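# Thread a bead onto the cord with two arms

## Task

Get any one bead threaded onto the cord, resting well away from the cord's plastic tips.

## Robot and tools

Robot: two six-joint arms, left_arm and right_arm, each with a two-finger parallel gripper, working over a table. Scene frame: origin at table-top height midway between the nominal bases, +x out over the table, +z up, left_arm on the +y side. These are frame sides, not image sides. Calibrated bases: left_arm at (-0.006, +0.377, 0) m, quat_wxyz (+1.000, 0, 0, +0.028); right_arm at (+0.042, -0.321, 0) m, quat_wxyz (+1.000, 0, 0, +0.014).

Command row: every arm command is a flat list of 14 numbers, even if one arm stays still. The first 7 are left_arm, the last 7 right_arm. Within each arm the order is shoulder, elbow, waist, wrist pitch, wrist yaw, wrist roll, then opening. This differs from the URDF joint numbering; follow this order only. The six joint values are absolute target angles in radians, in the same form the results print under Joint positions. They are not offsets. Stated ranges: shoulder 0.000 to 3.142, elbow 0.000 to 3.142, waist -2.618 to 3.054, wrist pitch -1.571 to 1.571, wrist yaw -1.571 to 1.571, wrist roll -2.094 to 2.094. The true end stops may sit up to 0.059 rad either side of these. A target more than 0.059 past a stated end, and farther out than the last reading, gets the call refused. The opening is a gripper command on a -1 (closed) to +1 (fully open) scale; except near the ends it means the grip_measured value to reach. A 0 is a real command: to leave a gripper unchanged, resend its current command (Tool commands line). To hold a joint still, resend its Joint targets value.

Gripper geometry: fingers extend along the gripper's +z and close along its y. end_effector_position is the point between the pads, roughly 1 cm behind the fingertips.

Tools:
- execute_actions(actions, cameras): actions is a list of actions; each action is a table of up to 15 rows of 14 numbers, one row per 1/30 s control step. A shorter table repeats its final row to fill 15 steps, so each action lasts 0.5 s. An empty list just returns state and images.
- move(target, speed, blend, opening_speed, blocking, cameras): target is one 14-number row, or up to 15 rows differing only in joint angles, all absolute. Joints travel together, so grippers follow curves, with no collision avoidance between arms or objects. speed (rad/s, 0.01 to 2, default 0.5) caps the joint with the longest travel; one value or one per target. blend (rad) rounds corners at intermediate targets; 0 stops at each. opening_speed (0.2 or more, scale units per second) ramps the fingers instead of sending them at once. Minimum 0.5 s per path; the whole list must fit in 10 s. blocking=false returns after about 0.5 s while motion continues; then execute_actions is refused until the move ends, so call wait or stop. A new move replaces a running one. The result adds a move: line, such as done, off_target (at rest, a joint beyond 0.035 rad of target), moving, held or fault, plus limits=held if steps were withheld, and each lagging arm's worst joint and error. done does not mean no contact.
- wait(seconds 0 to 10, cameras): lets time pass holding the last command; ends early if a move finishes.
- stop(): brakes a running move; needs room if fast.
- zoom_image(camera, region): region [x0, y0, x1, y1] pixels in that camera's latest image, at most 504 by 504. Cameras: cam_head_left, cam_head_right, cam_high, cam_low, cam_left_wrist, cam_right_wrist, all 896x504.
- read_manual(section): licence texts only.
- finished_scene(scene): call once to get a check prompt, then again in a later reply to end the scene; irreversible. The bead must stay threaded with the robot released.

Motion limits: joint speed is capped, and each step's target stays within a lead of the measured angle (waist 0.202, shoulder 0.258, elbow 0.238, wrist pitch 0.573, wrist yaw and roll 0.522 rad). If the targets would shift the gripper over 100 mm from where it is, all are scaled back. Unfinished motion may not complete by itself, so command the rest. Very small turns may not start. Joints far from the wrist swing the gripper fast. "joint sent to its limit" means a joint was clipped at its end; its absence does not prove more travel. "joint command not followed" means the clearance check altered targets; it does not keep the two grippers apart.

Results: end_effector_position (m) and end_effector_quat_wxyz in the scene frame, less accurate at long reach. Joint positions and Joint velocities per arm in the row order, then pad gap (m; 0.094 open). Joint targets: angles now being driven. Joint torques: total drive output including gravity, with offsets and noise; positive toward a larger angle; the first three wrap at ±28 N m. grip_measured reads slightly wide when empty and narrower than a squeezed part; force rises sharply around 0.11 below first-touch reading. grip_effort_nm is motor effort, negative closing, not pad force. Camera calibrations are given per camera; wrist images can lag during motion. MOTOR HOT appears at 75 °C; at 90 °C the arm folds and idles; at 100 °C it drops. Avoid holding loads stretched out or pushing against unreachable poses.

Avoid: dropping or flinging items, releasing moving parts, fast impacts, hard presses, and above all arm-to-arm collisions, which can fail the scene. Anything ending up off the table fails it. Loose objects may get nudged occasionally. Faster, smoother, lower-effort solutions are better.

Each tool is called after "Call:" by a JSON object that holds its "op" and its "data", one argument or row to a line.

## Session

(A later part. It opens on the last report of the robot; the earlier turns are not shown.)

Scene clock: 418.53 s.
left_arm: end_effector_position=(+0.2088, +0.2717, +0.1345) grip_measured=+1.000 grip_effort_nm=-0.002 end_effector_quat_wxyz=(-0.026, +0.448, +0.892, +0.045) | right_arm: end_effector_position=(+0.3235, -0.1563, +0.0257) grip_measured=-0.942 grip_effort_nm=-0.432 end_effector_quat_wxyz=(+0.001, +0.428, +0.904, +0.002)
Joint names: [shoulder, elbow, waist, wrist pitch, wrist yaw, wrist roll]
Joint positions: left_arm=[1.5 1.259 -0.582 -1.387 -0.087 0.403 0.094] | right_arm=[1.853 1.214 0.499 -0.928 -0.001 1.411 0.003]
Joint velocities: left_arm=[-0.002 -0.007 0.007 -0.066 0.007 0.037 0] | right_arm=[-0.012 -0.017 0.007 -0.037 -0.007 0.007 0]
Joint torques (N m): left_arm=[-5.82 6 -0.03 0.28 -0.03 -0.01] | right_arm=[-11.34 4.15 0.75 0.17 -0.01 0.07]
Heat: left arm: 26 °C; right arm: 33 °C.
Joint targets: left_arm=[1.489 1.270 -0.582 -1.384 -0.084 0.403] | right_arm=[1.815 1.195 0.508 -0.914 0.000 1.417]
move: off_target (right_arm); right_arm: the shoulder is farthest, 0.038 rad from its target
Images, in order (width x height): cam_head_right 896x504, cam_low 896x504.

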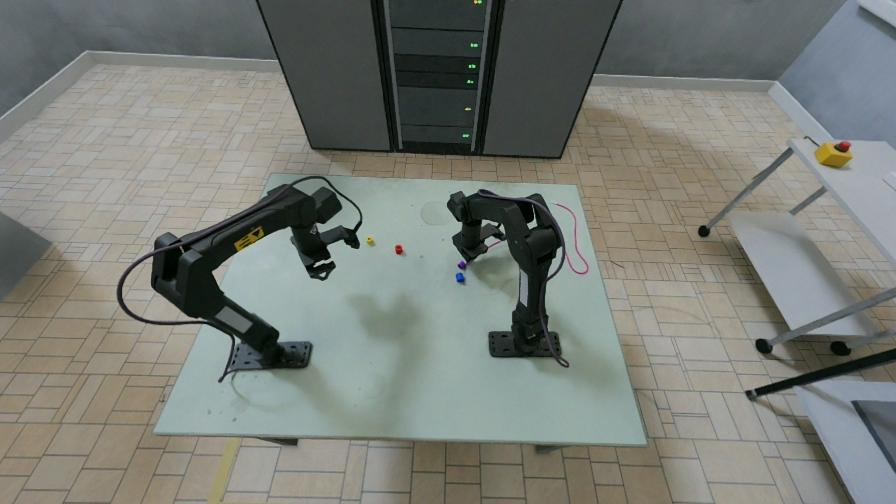

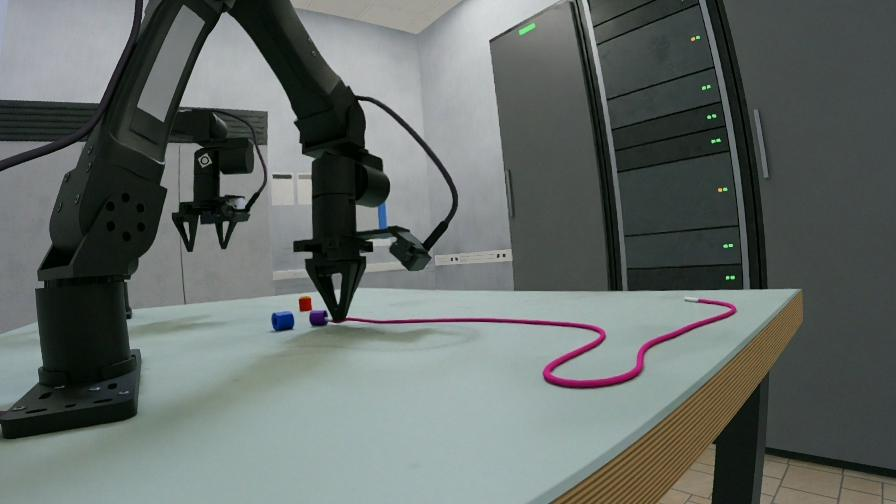

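Call:
{"op": "move", "data": {
  "target": [1.489,1.270,-0.582,-1.384,-0.084,0.403,1,1.815,1.197,0.576,-0.914,0,1.798,-0.95],
  "speed": 0.2,
  "cameras": ["cam_low","cam_head_right"]
}}

Call:
{"op": "zoom_image", "data": {
  "camera": "cam_low",
  "region": [260, 240, 380, 340]
}}

Call:
{"op": "zoom_image", "data": {
  "camera": "cam_head_right",
  "region": [420, 180, 540, 300]
}}

Scene clock: 427.50 s.
left_arm: end_effector_position=(+0.2088, +0.2717, +0.1345) grip_measured=+1.000 grip_effort_nm=0.007 end_effector_quat_wxyz=(-0.026, +0.448, +0.892, +0.045) | right_arm: end_effector_position=(+0.3123, -0.1369, +0.0257) grip_measured=-0.942 grip_effort_nm=-0.432 end_effector_quat_wxyz=(+0.001, +0.563, +0.826, +0.004)
Joint names: [shoulder, elbow, waist, wrist pitch, wrist yaw, wrist roll]
Joint positions: left_arm=[1.5 1.259 -0.582 -1.387 -0.087 0.403 0.094] | right_arm=[1.853 1.214 0.568 -0.924 -0.001 1.792 0.003]
Joint velocities: left_arm=[-0.002 -0.007 -0.002 -0.007 0.022 0.022 0] | right_arm=[-0.032 -0.007 0.002 -0.066 0.022 0.066 0]
Joint torques (N m): left_arm=[-5.83 5.98 -0.03 0.29 -0.03 -0.01] | right_arm=[-11.36 4.3 0.79 0.12 -0.01 0.09]
Heat: left arm: 26 °C; right arm: 34 °C.
Joint targets: left_arm=[1.489 1.270 -0.582 -1.384 -0.084 0.403] | right_arm=[1.815 1.197 0.576 -0.914 0.000 1.798]
move: off_target (right_arm); right_arm: the shoulder is farthest, 0.038 rad from its target
Images, in order (width x height): cam_head_right 896x504, cam_low 896x504.

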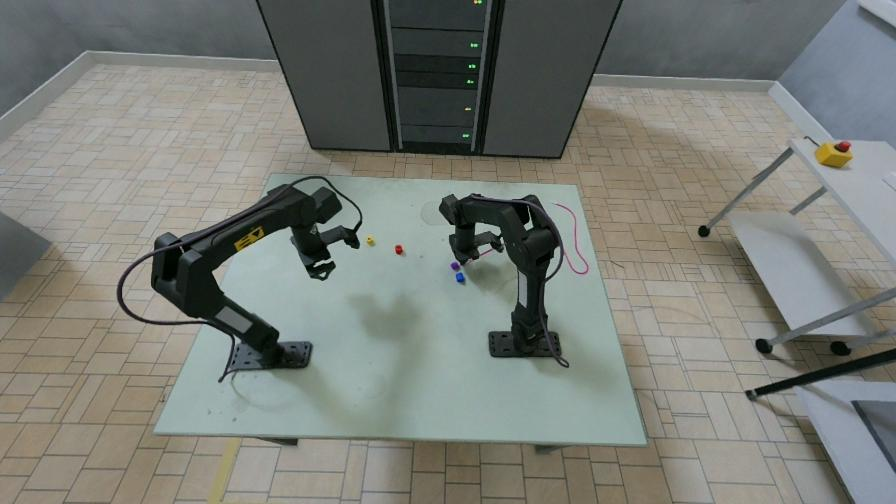

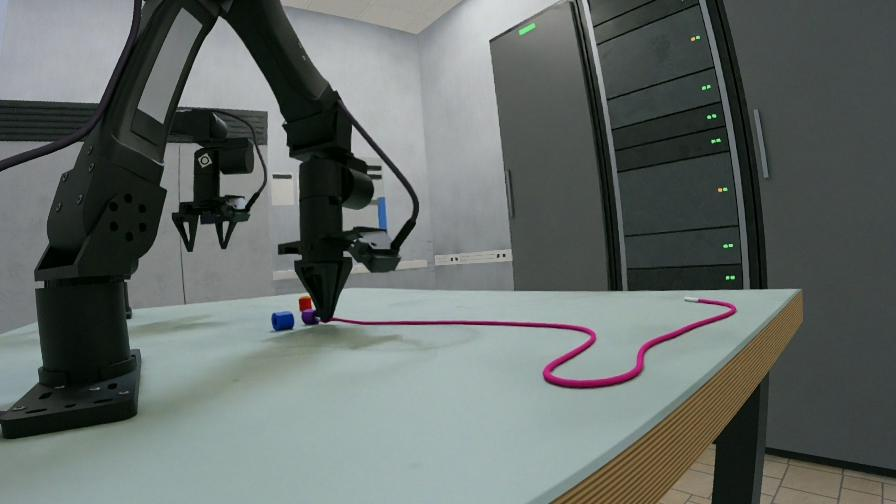

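Scaled by 4.200 from the camera's 896x504 image, which has a finer 1280x720 frame.

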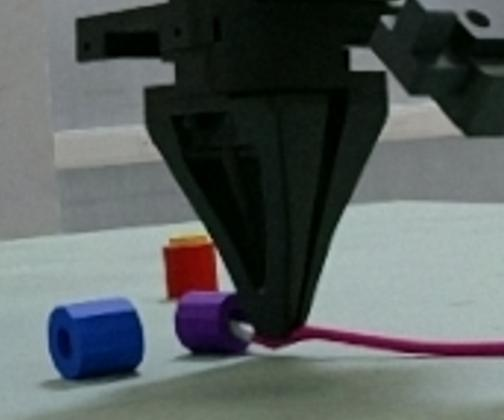

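Scaled by 4.200 from the camera's 896x504 image, which has a finer 1280x720 frame.

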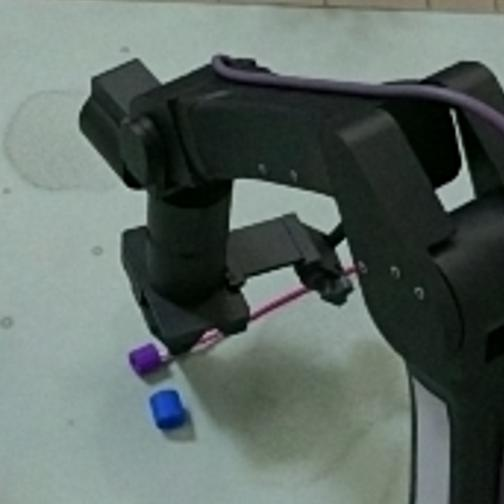

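Call:
{"op": "move", "data": {
  "target": [
    [1.489,1.270,-0.582,-1.384,-0.084,0.403,1,1.888,1.272,0.636,-0.952,0,1.918,-0.95],
    [1.489,1.270,-0.582,-1.384,-0.084,0.403,1,1.975,1.395,0.796,-0.99,0,2.072,-0.95]
  ],
  "speed": 0.2,
  "blend": 0.03
}}

Call:
{"op": "zoom_image", "data": {
  "camera": "cam_low",
  "region": [220, 240, 340, 340]
}}

Call:
{"op": "zoom_image", "data": {
  "camera": "cam_head_right",
  "region": [400, 180, 520, 300]
}}

Scene clock: 440.80 s.
left_arm: end_effector_position=(+0.2088, +0.2717, +0.1345) grip_measured=+1.000 grip_effort_nm=0.002 end_effector_quat_wxyz=(-0.026, +0.448, +0.892, +0.045) | right_arm: end_effector_position=(+0.2857, -0.0577, +0.0274) grip_measured=-0.942 grip_effort_nm=-0.432 end_effector_quat_wxyz=(+0.000, +0.583, +0.812, +0.008)
Joint names: [shoulder, elbow, waist, wrist pitch, wrist yaw, wrist roll]
Joint positions: left_arm=[1.5 1.259 -0.582 -1.387 -0.087 0.403 0.094] | right_arm=[1.955 1.36 0.793 -0.959 -0.002 2.066 0.003]
Joint velocities: left_arm=[-0.002 -0.002 -0.007 0.007 0.095 -0.051 0] | right_arm=[0.007 -0.007 -0.022 -0.081 -0.081 -0.037 -0.001]
Joint torques (N m): left_arm=[-5.82 5.98 -0.02 0.29 -0.03 -0.01] | right_arm=[-7.76 8.46 0.27 -0.25 -0.01 0.08]
Heat: left arm: 26 °C; right arm: 34 °C.
Joint targets: left_arm=[1.489 1.270 -0.582 -1.384 -0.084 0.403] | right_arm=[1.975 1.395 0.796 -0.990 0.000 2.072]
move: done
camera_calibration:
cam_right_wrist: T_world_to_cam=[[-0.974895, -0.222295, -0.012802, 0.268013], [-0.170671, 0.709094, 0.684147, 0.096067], [-0.143005, 0.669157, -0.729231, 0.215322], [0, 0, 0, 1]] pos_world=[0.308473, -0.152627, 0.0947264]

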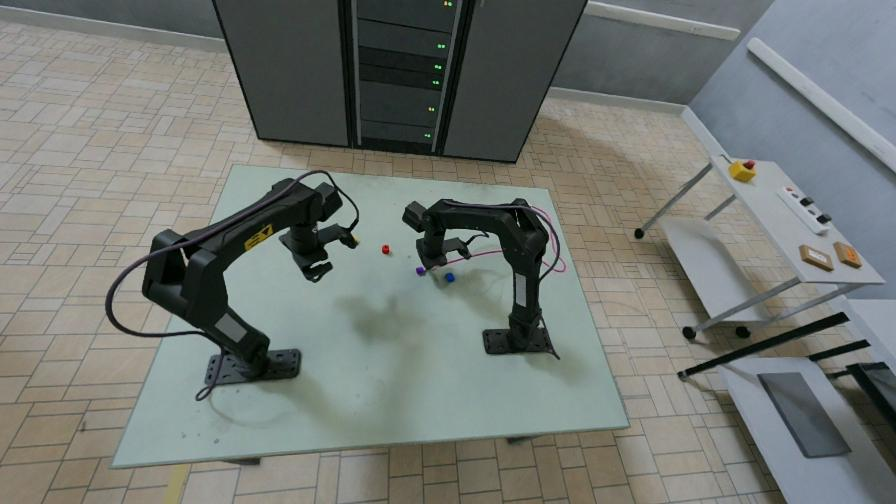

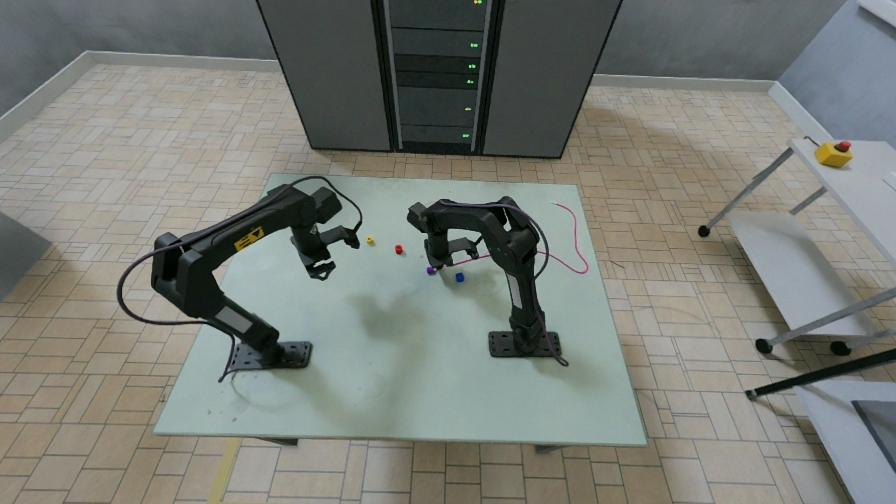

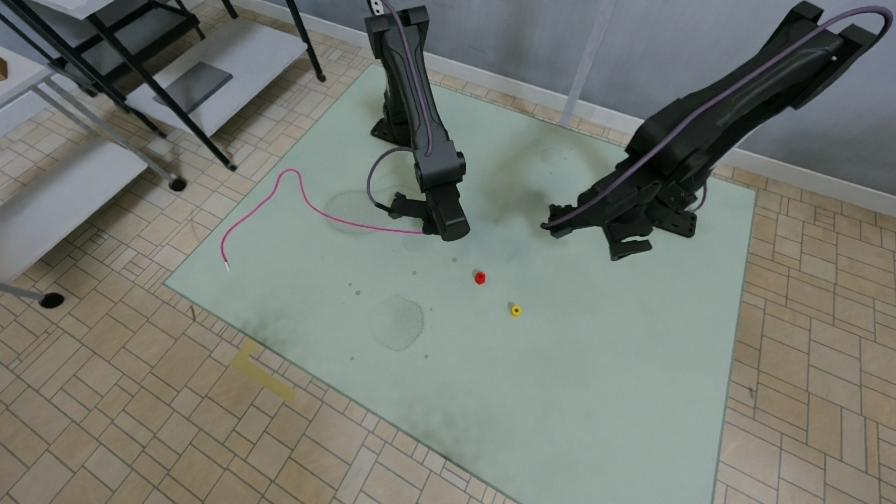

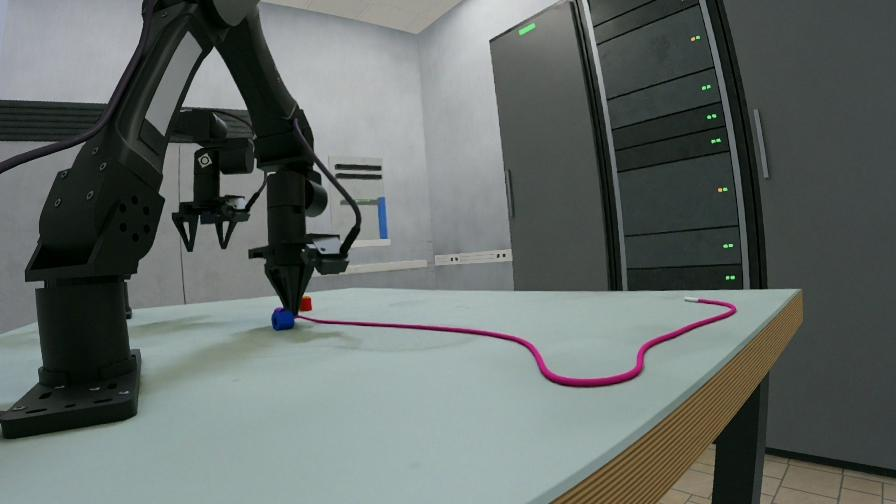

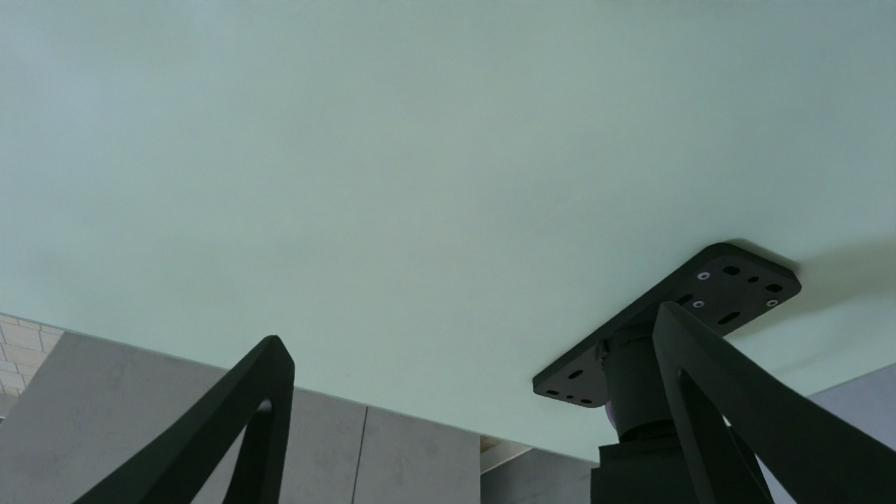

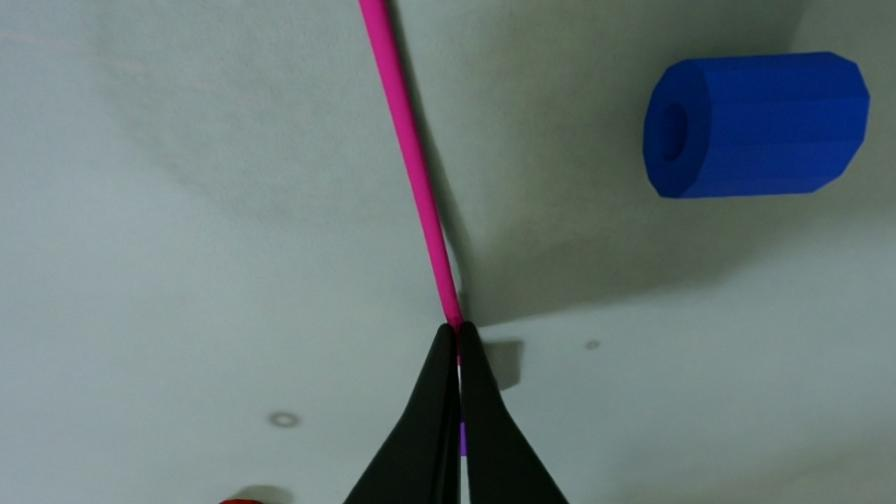

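Scaled by 4.200 from the camera's 896x504 image, which has a finer 1280x720 frame.

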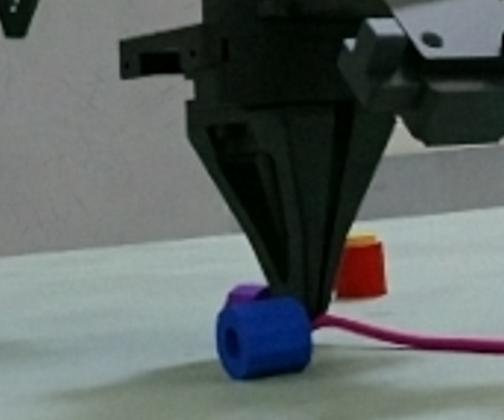

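Scaled by 4.200 from the camera's 896x504 image, which has a finer 1280x720 frame.

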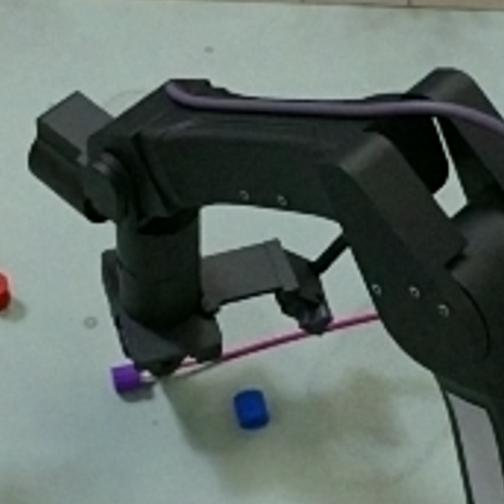

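Call:
{"op": "move", "data": {
  "target": [1.489,1.270,-0.582,-1.384,-0.084,0.403,1,2.045,1.495,0.899,-1.037,0,1.898,-0.95],
  "speed": 0.1
}}

Call:
{"op": "zoom_image", "data": {
  "camera": "cam_low",
  "region": [220, 240, 340, 340]
}}

Call:
{"op": "zoom_image", "data": {
  "camera": "cam_head_right",
  "region": [370, 200, 490, 320]
}}

Call:
{"op": "zoom_image", "data": {
  "camera": "cam_head_left",
  "region": [370, 200, 490, 320]
}}

Scene clock: 526.53 s.
left_arm: end_effector_position=(+0.2088, +0.2717, +0.1345) grip_measured=+1.000 grip_effort_nm=0.007 end_effector_quat_wxyz=(-0.026, +0.448, +0.892, +0.045) | right_arm: end_effector_position=(+0.2675, -0.0231, +0.0273) grip_measured=-0.942 grip_effort_nm=-0.427 end_effector_quat_wxyz=(-0.001, +0.472, +0.881, +0.000)
Joint names: [shoulder, elbow, waist, wrist pitch, wrist yaw, wrist roll]
Joint positions: left_arm=[1.5 1.259 -0.582 -1.387 -0.087 0.403 0.094] | right_arm=[2.024 1.459 0.892 -1.007 -0.002 1.903 0.003]
Joint velocities: left_arm=[-0.007 -0.002 0.002 0.051 -0.007 -0.022 0] | right_arm=[0.002 0.002 -0.017 0.037 -0.022 0.007 0.001]
Joint torques (N m): left_arm=[-5.82 5.98 -0.03 0.29 -0.03 -0.01] | right_arm=[-8.32 8.46 0.7 -0.27 0 -0.06]
Heat: left arm: 26 °C; right arm: 33 °C.
Joint targets: left_arm=[1.489 1.270 -0.582 -1.384 -0.084 0.403] | right_arm=[2.045 1.495 0.899 -1.037 0.000 1.898]
move: off_target (right_arm); right_arm: the elbow is farthest, 0.036 rad from its target
camera_calibration:
cam_right_wrist: T_world_to_cam=[[-0.884239, -0.467033, 0.00153923, 0.227583], [-0.342734, 0.651133, 0.67717, 0.11343], [-0.317263, 0.598252, -0.735825, 0.234653], [0, 0, 0, 1]] pos_world=[0.31456, -0.107951, 0.0955016]

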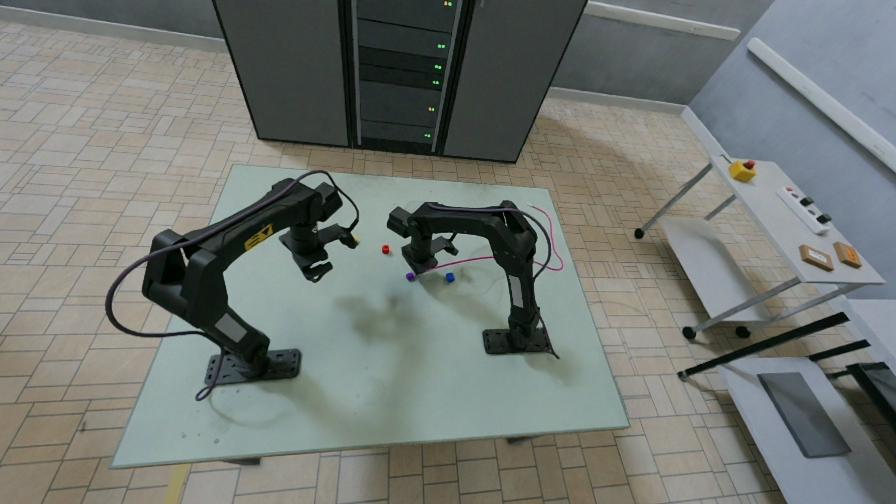

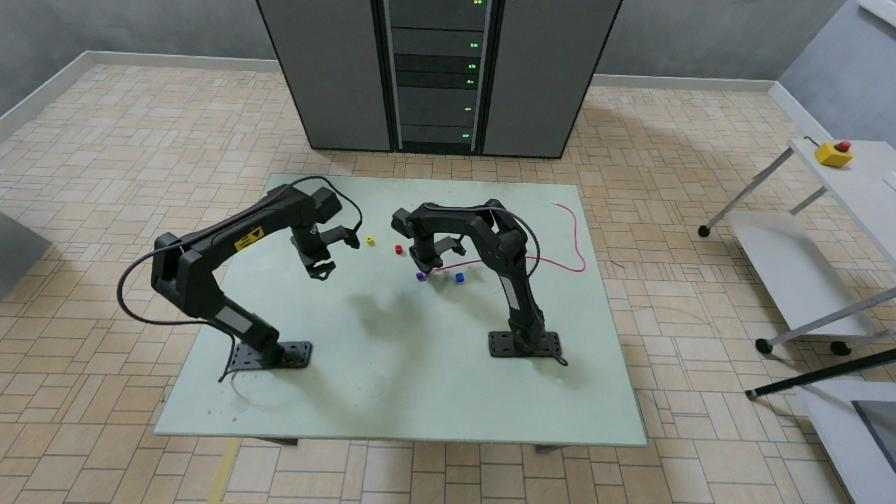

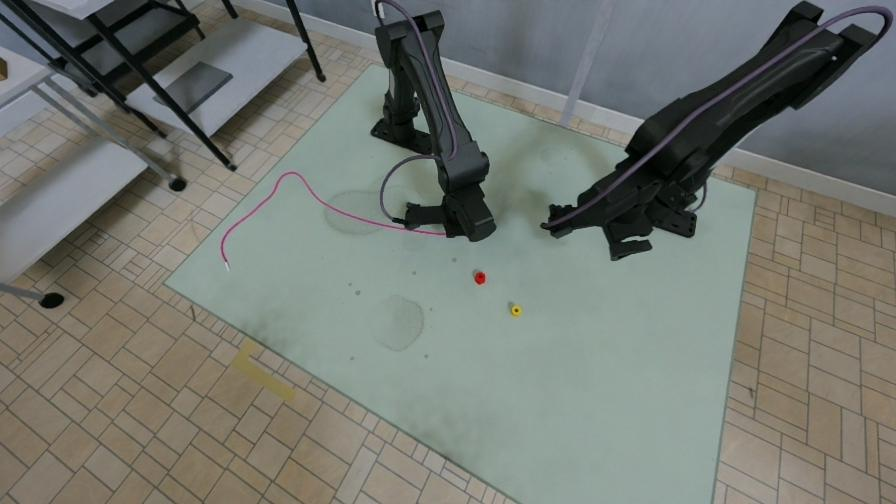

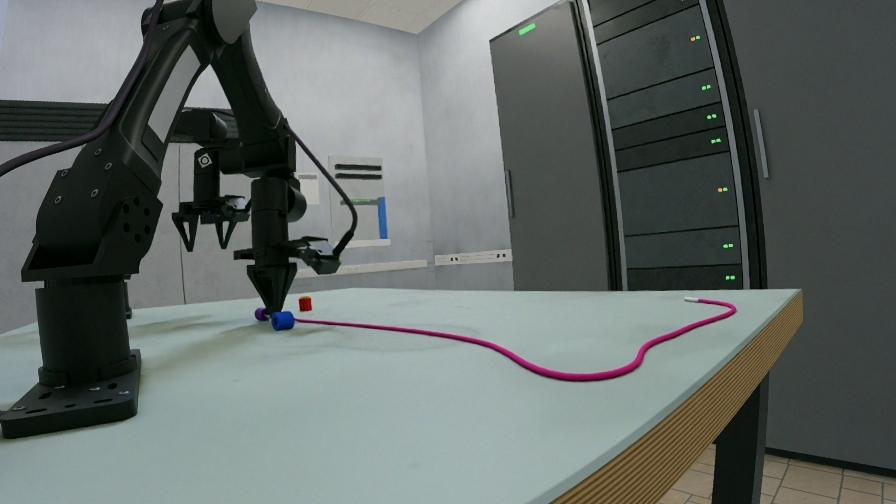

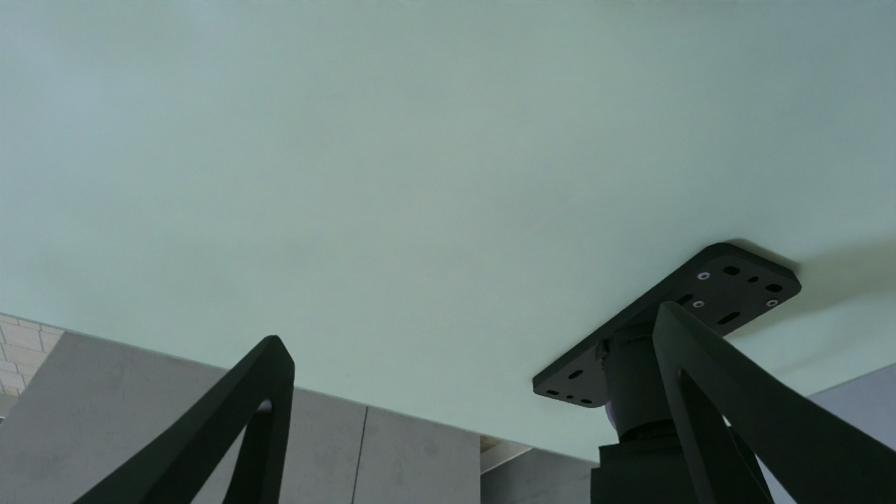

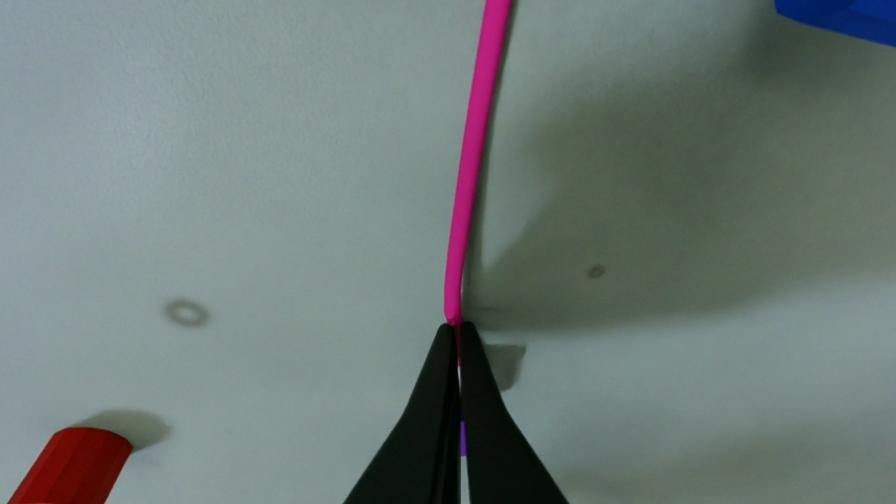

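Scaled by 4.200 from the camera's 896x504 image, which has a finer 1280x720 frame.

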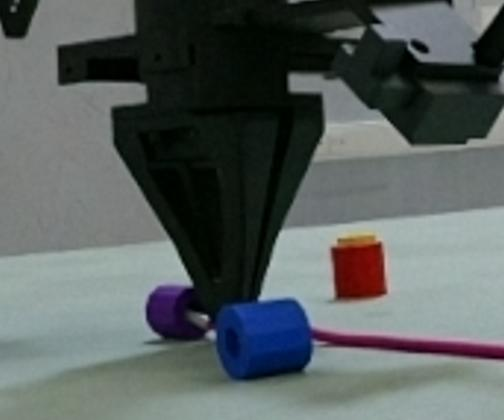

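Scaled by 4.200 from the camera's 896x504 image, which has a finer 1280x720 frame.

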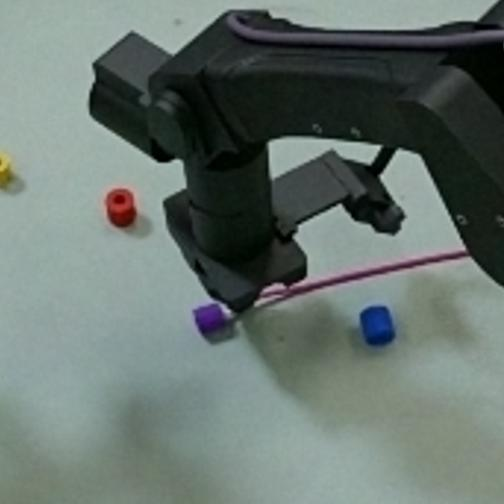

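Scaled by 4.200 from the camera's 896x504 image, which has a finer 1280x720 frame.

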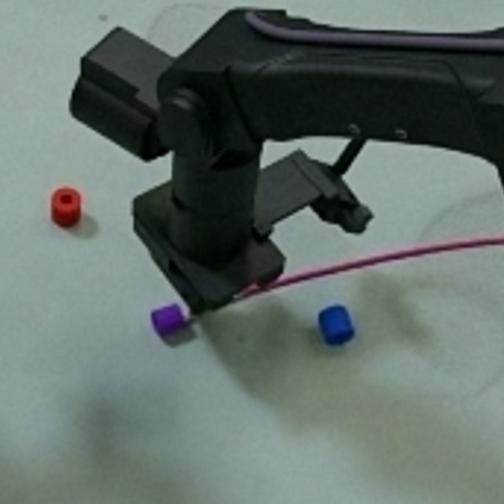

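Call:
{"op": "move", "data": {
  "target": [1.535,0.509,-1.021,0.501,0,0,0.1,2.045,1.495,0.899,-1.037,0,1.898,-0.95],
  "speed": 0.7
}}

Scene clock: 546.57 s.
left_arm: end_effector_position=(+0.2522, +0.1697, +0.0716) grip_measured=+0.102 grip_effort_nm=-0.095 end_effector_quat_wxyz=(+0.188, +0.447, +0.874, -0.016) | right_arm: end_effector_position=(+0.2674, -0.0232, +0.0273) grip_measured=-0.942 grip_effort_nm=-0.432 end_effector_quat_wxyz=(-0.001, +0.472, +0.882, +0.000)
Joint names: [shoulder, elbow, waist, wrist pitch, wrist yaw, wrist roll]
Joint positions: left_arm=[1.5 0.939 -0.767 -0.635 -0.057 0.246 0.052] | right_arm=[2.024 1.46 0.892 -1.008 -0.002 1.902 0.003]
Joint velocities: left_arm=[-0.007 -0.012 0.007 -0.007 0.007 -0.037 0] | right_arm=[0.002 -0.002 -0.002 -0.022 -0.051 0.007 0]
Joint torques (N m): left_arm=[-5.44 5.86 0.2 0.84 -0.06 -0.01] | right_arm=[-8.27 8.53 0.62 -0.28 -0.01 -0.04]
Heat: left arm: 26 °C; right arm: 32 °C.
Joint targets: left_arm=[1.500 0.942 -0.765 -0.636 -0.059 0.246] | right_arm=[2.045 1.495 0.899 -1.037 0.000 1.898]
move: held (left_arm; a check stopped the path); limits=held; left_arm: the wrist pitch is farthest, 1.136 rad from its target
joint command not followed: on one or more control steps a check withheld the commanded joint targets of the left arm, and it was not sent them on those steps.
cause: the commanded joint targets, or the way to them, would bring a part of the robot too close to another arm (this arm's wrist camera and the right arm's wrist (the part past the wrist pitch), at the place that arm is still heading or pushing toward).
camera_calibration:
cam_left_wrist: T_world_to_cam=[[-0.850212, -0.493995, -0.181957, 0.315674], [-0.523486, 0.756768, 0.391491, 0.00147614], [-0.055695, 0.428102, -0.902013, 0.119144], [0, 0, 0, 1]] pos_world=[0.275798, 0.103818, 0.16433]
cam_right_wrist: T_world_to_cam=[[-0.883882, -0.467707, 0.00188464, 0.227404], [-0.343074, 0.651076, 0.677053, 0.113481], [-0.317889, 0.597788, -0.735932, 0.234898], [0, 0, 0, 1]] pos_world=[0.314602, -0.107945, 0.0956076]

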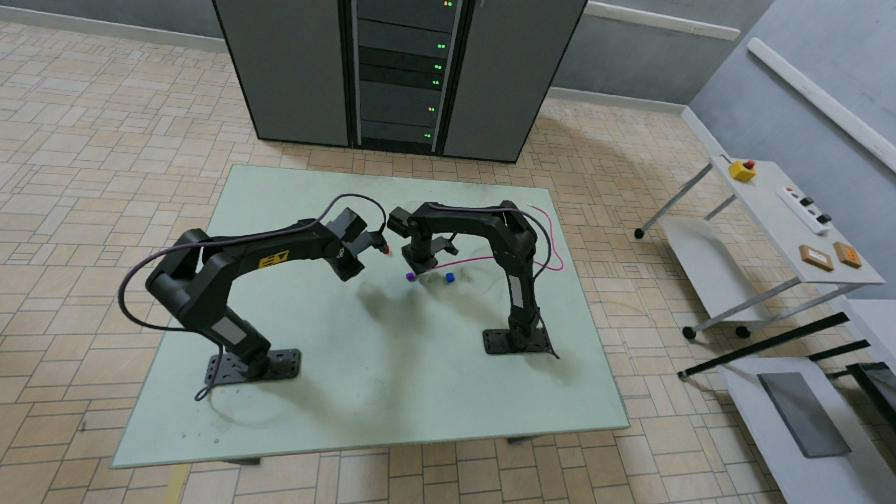

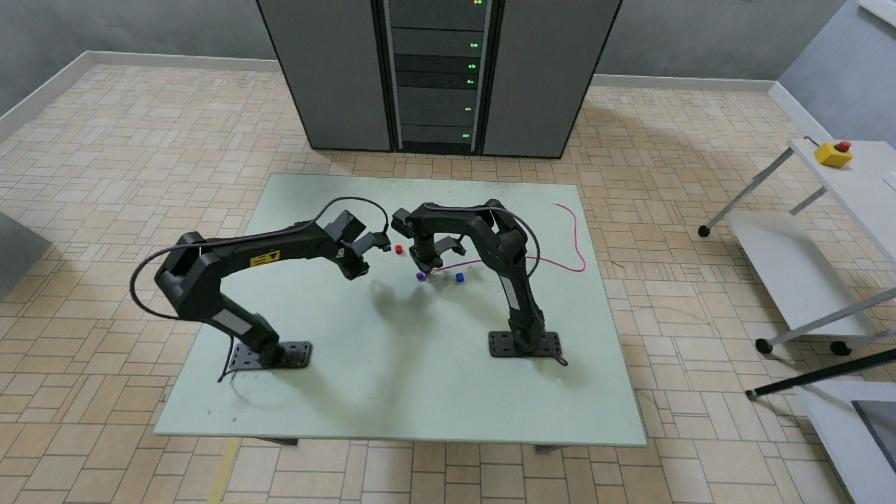

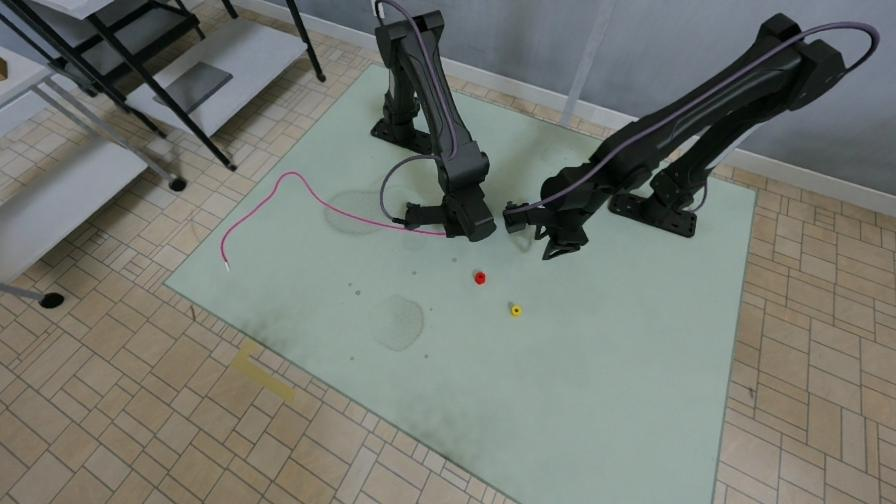

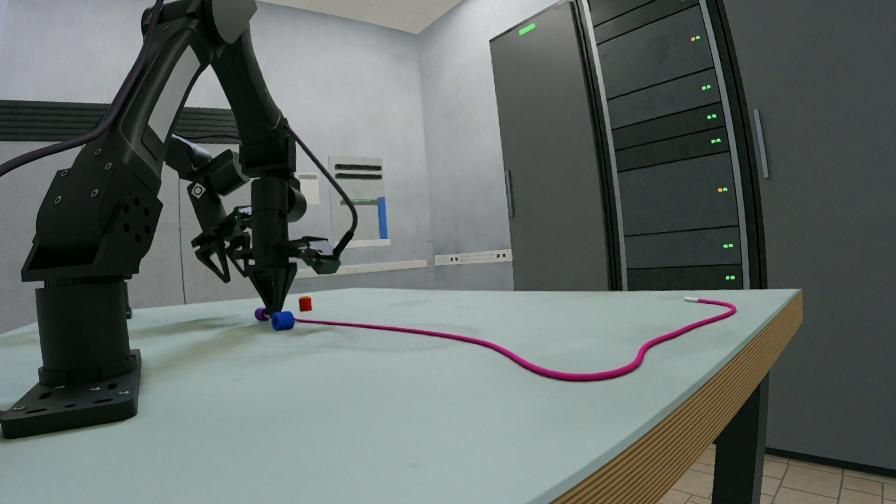

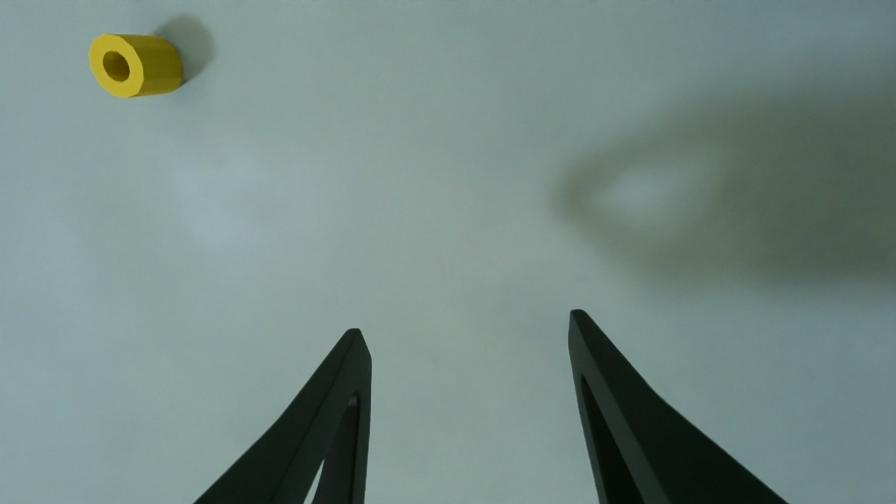

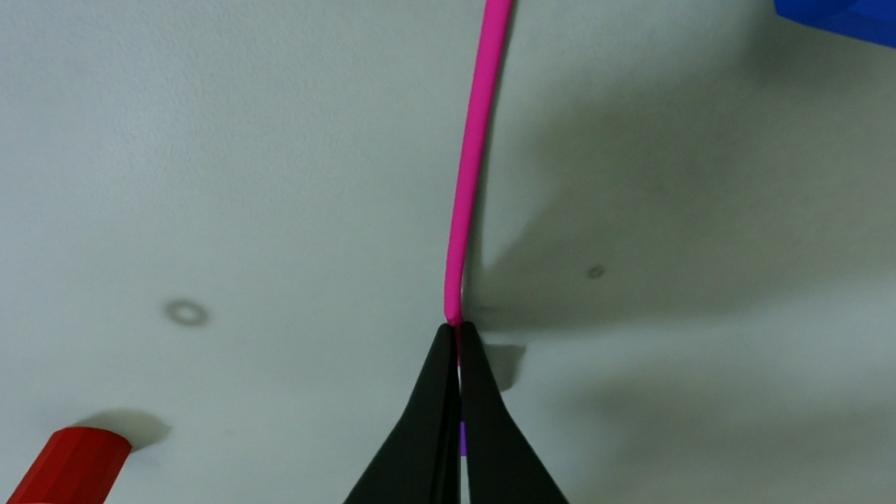

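Call:
{"op": "move", "data": {
  "target": [1.500,0.942,-0.765,-0.636,-0.059,0.246,0.1,2.045,1.495,0.899,-1.037,0,1.898,-0.5],
  "cameras": ["cam_right_wrist"],
  "opening_speed": 0.5
}}

Call:
{"op": "move", "data": {
  "target": [1.500,0.942,-0.765,-0.636,-0.059,0.246,0.1,1.974,1.65,0.892,-1.247,0,1.898,-0.5],
  "cameras": ["cam_right_wrist","cam_low"],
  "speed": 0.2
}}

Call:
{"op": "zoom_image", "data": {
  "camera": "cam_right_wrist",
  "region": [380, 240, 560, 420]
}}

Scene clock: 562.33 s.
left_arm: end_effector_position=(+0.2522, +0.1697, +0.0716) grip_measured=+0.102 grip_effort_nm=-0.100 end_effector_quat_wxyz=(+0.188, +0.447, +0.874, -0.016) | right_arm: end_effector_position=(+0.2674, -0.0233, +0.0273) grip_measured=-0.503 grip_effort_nm=0.139 end_effector_quat_wxyz=(-0.001, +0.472, +0.882, -0.001)
Joint names: [shoulder, elbow, waist, wrist pitch, wrist yaw, wrist roll]
Joint positions: left_arm=[1.5 0.939 -0.767 -0.635 -0.057 0.246 0.052] | right_arm=[2.024 1.46 0.892 -1.008 -0.002 1.902 0.023]
Joint velocities: left_arm=[-0.012 -0.007 0.012 0.007 -0.007 0.007 -0.001] | right_arm=[-0.007 0.002 0.012 -0.007 0.037 0.022 0.002]
Joint torques (N m): left_arm=[-5.41 5.83 0.14 0.84 -0.06 -0.01] | right_arm=[-8.28 8.49 0.62 -0.27 0 -0.05]
Heat: left arm: 26 °C; right arm: 32 °C.
Joint targets: left_arm=[1.500 0.942 -0.765 -0.636 -0.059 0.246] | right_arm=[2.045 1.495 0.899 -1.037 0.000 1.898]
move: done
camera_calibration:
cam_right_wrist: T_world_to_cam=[[-0.883703, -0.468044, 0.00223064, 0.227253], [-0.343166, 0.65115, 0.676935, 0.11354], [-0.318288, 0.597444, -0.736039, 0.235026], [0, 0, 0, 1]] pos_world=[0.314593, -0.107982, 0.0956226]
Images, in order (width x height): cam_right_wrist 896x504.

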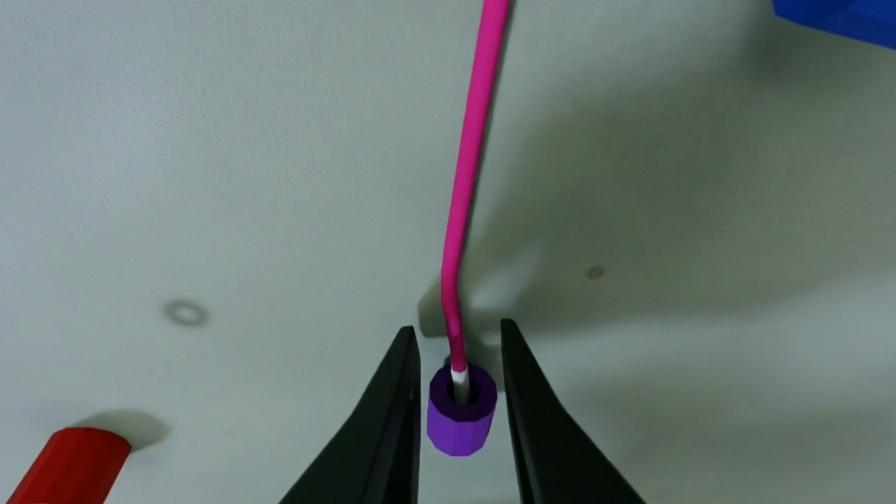

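Scene clock: 564.00 s.
left_arm: end_effector_position=(+0.2522, +0.1697, +0.0716) grip_measured=+0.102 grip_effort_nm=-0.100 end_effector_quat_wxyz=(+0.188, +0.447, +0.874, -0.016) | right_arm: end_effector_position=(+0.2653, -0.0260, +0.0688) grip_measured=-0.503 grip_effort_nm=0.134 end_effector_quat_wxyz=(-0.005, +0.472, +0.881, -0.023)
Joint names: [shoulder, elbow, waist, wrist pitch, wrist yaw, wrist roll]
Joint positions: left_arm=[1.5 0.939 -0.767 -0.635 -0.057 0.246 0.052] | right_arm=[2.015 1.615 0.892 -1.218 -0.002 1.902 0.023]
Joint velocities: left_arm=[0.002 -0.007 -0.027 0.081 -0.007 -0.022 -0.001] | right_arm=[-0.002 -0.002 -0.007 0.037 -0.022 0.022 -0.002]
Joint torques (N m): left_arm=[-5.42 5.83 0.16 0.84 -0.06 -0.01] | right_arm=[-13.26 8.64 0.05 -0.37 -0.01 -0.04]
Heat: left arm: 26 °C; right arm: 33 °C.
Joint targets: left_arm=[1.500 0.942 -0.765 -0.636 -0.059 0.246] | right_arm=[1.974 1.650 0.892 -1.247 0.000 1.898]
move: off_target (right_arm); right_arm: the shoulder is farthest, 0.041 rad from its target
camera_calibration:
cam_right_wrist: T_world_to_cam=[[-0.883084, -0.467232, 0.0430906, 0.221137], [-0.324883, 0.675121, 0.662316, 0.0833308], [-0.338547, 0.570881, -0.747984, 0.271967], [0, 0, 0, 1]] pos_world=[0.314429, -0.108197, 0.138707]
Images, in order (width x height): cam_low 896x504, cam_right_wrist 896x504.

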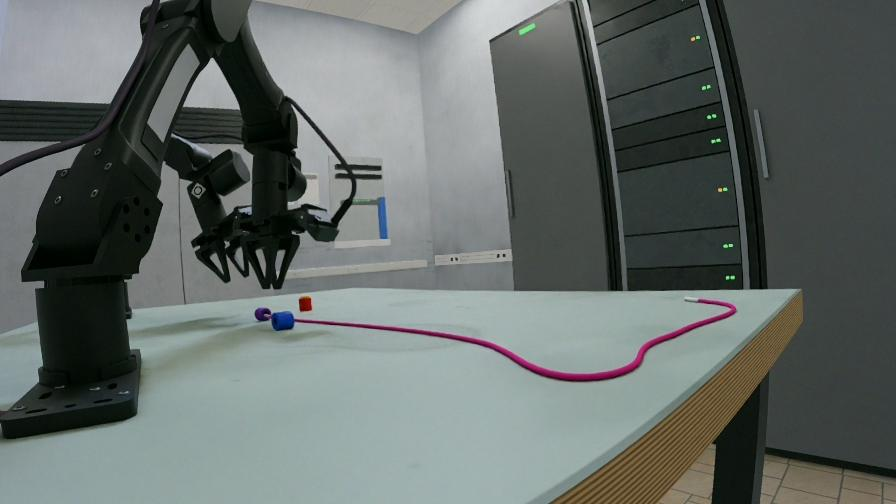

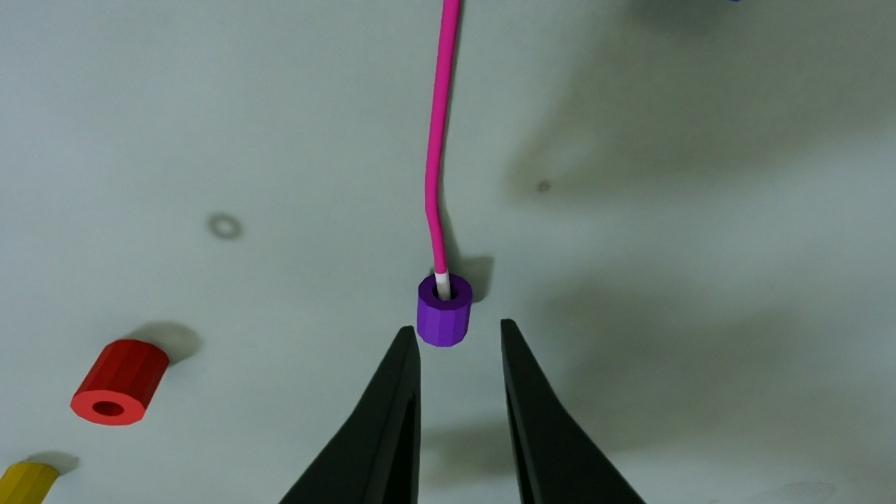

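Scaled by 2.800 from the camera's 896x504 image, which has a finer 1280x720 frame.

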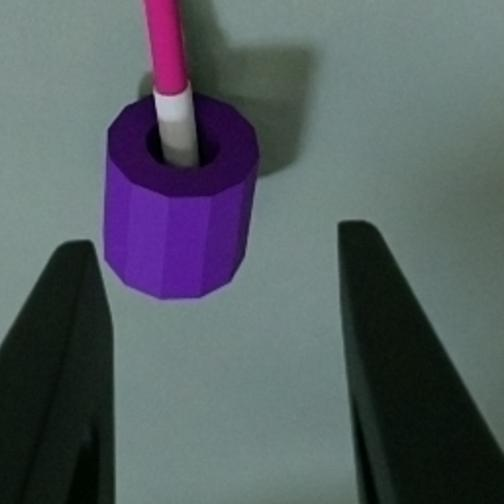

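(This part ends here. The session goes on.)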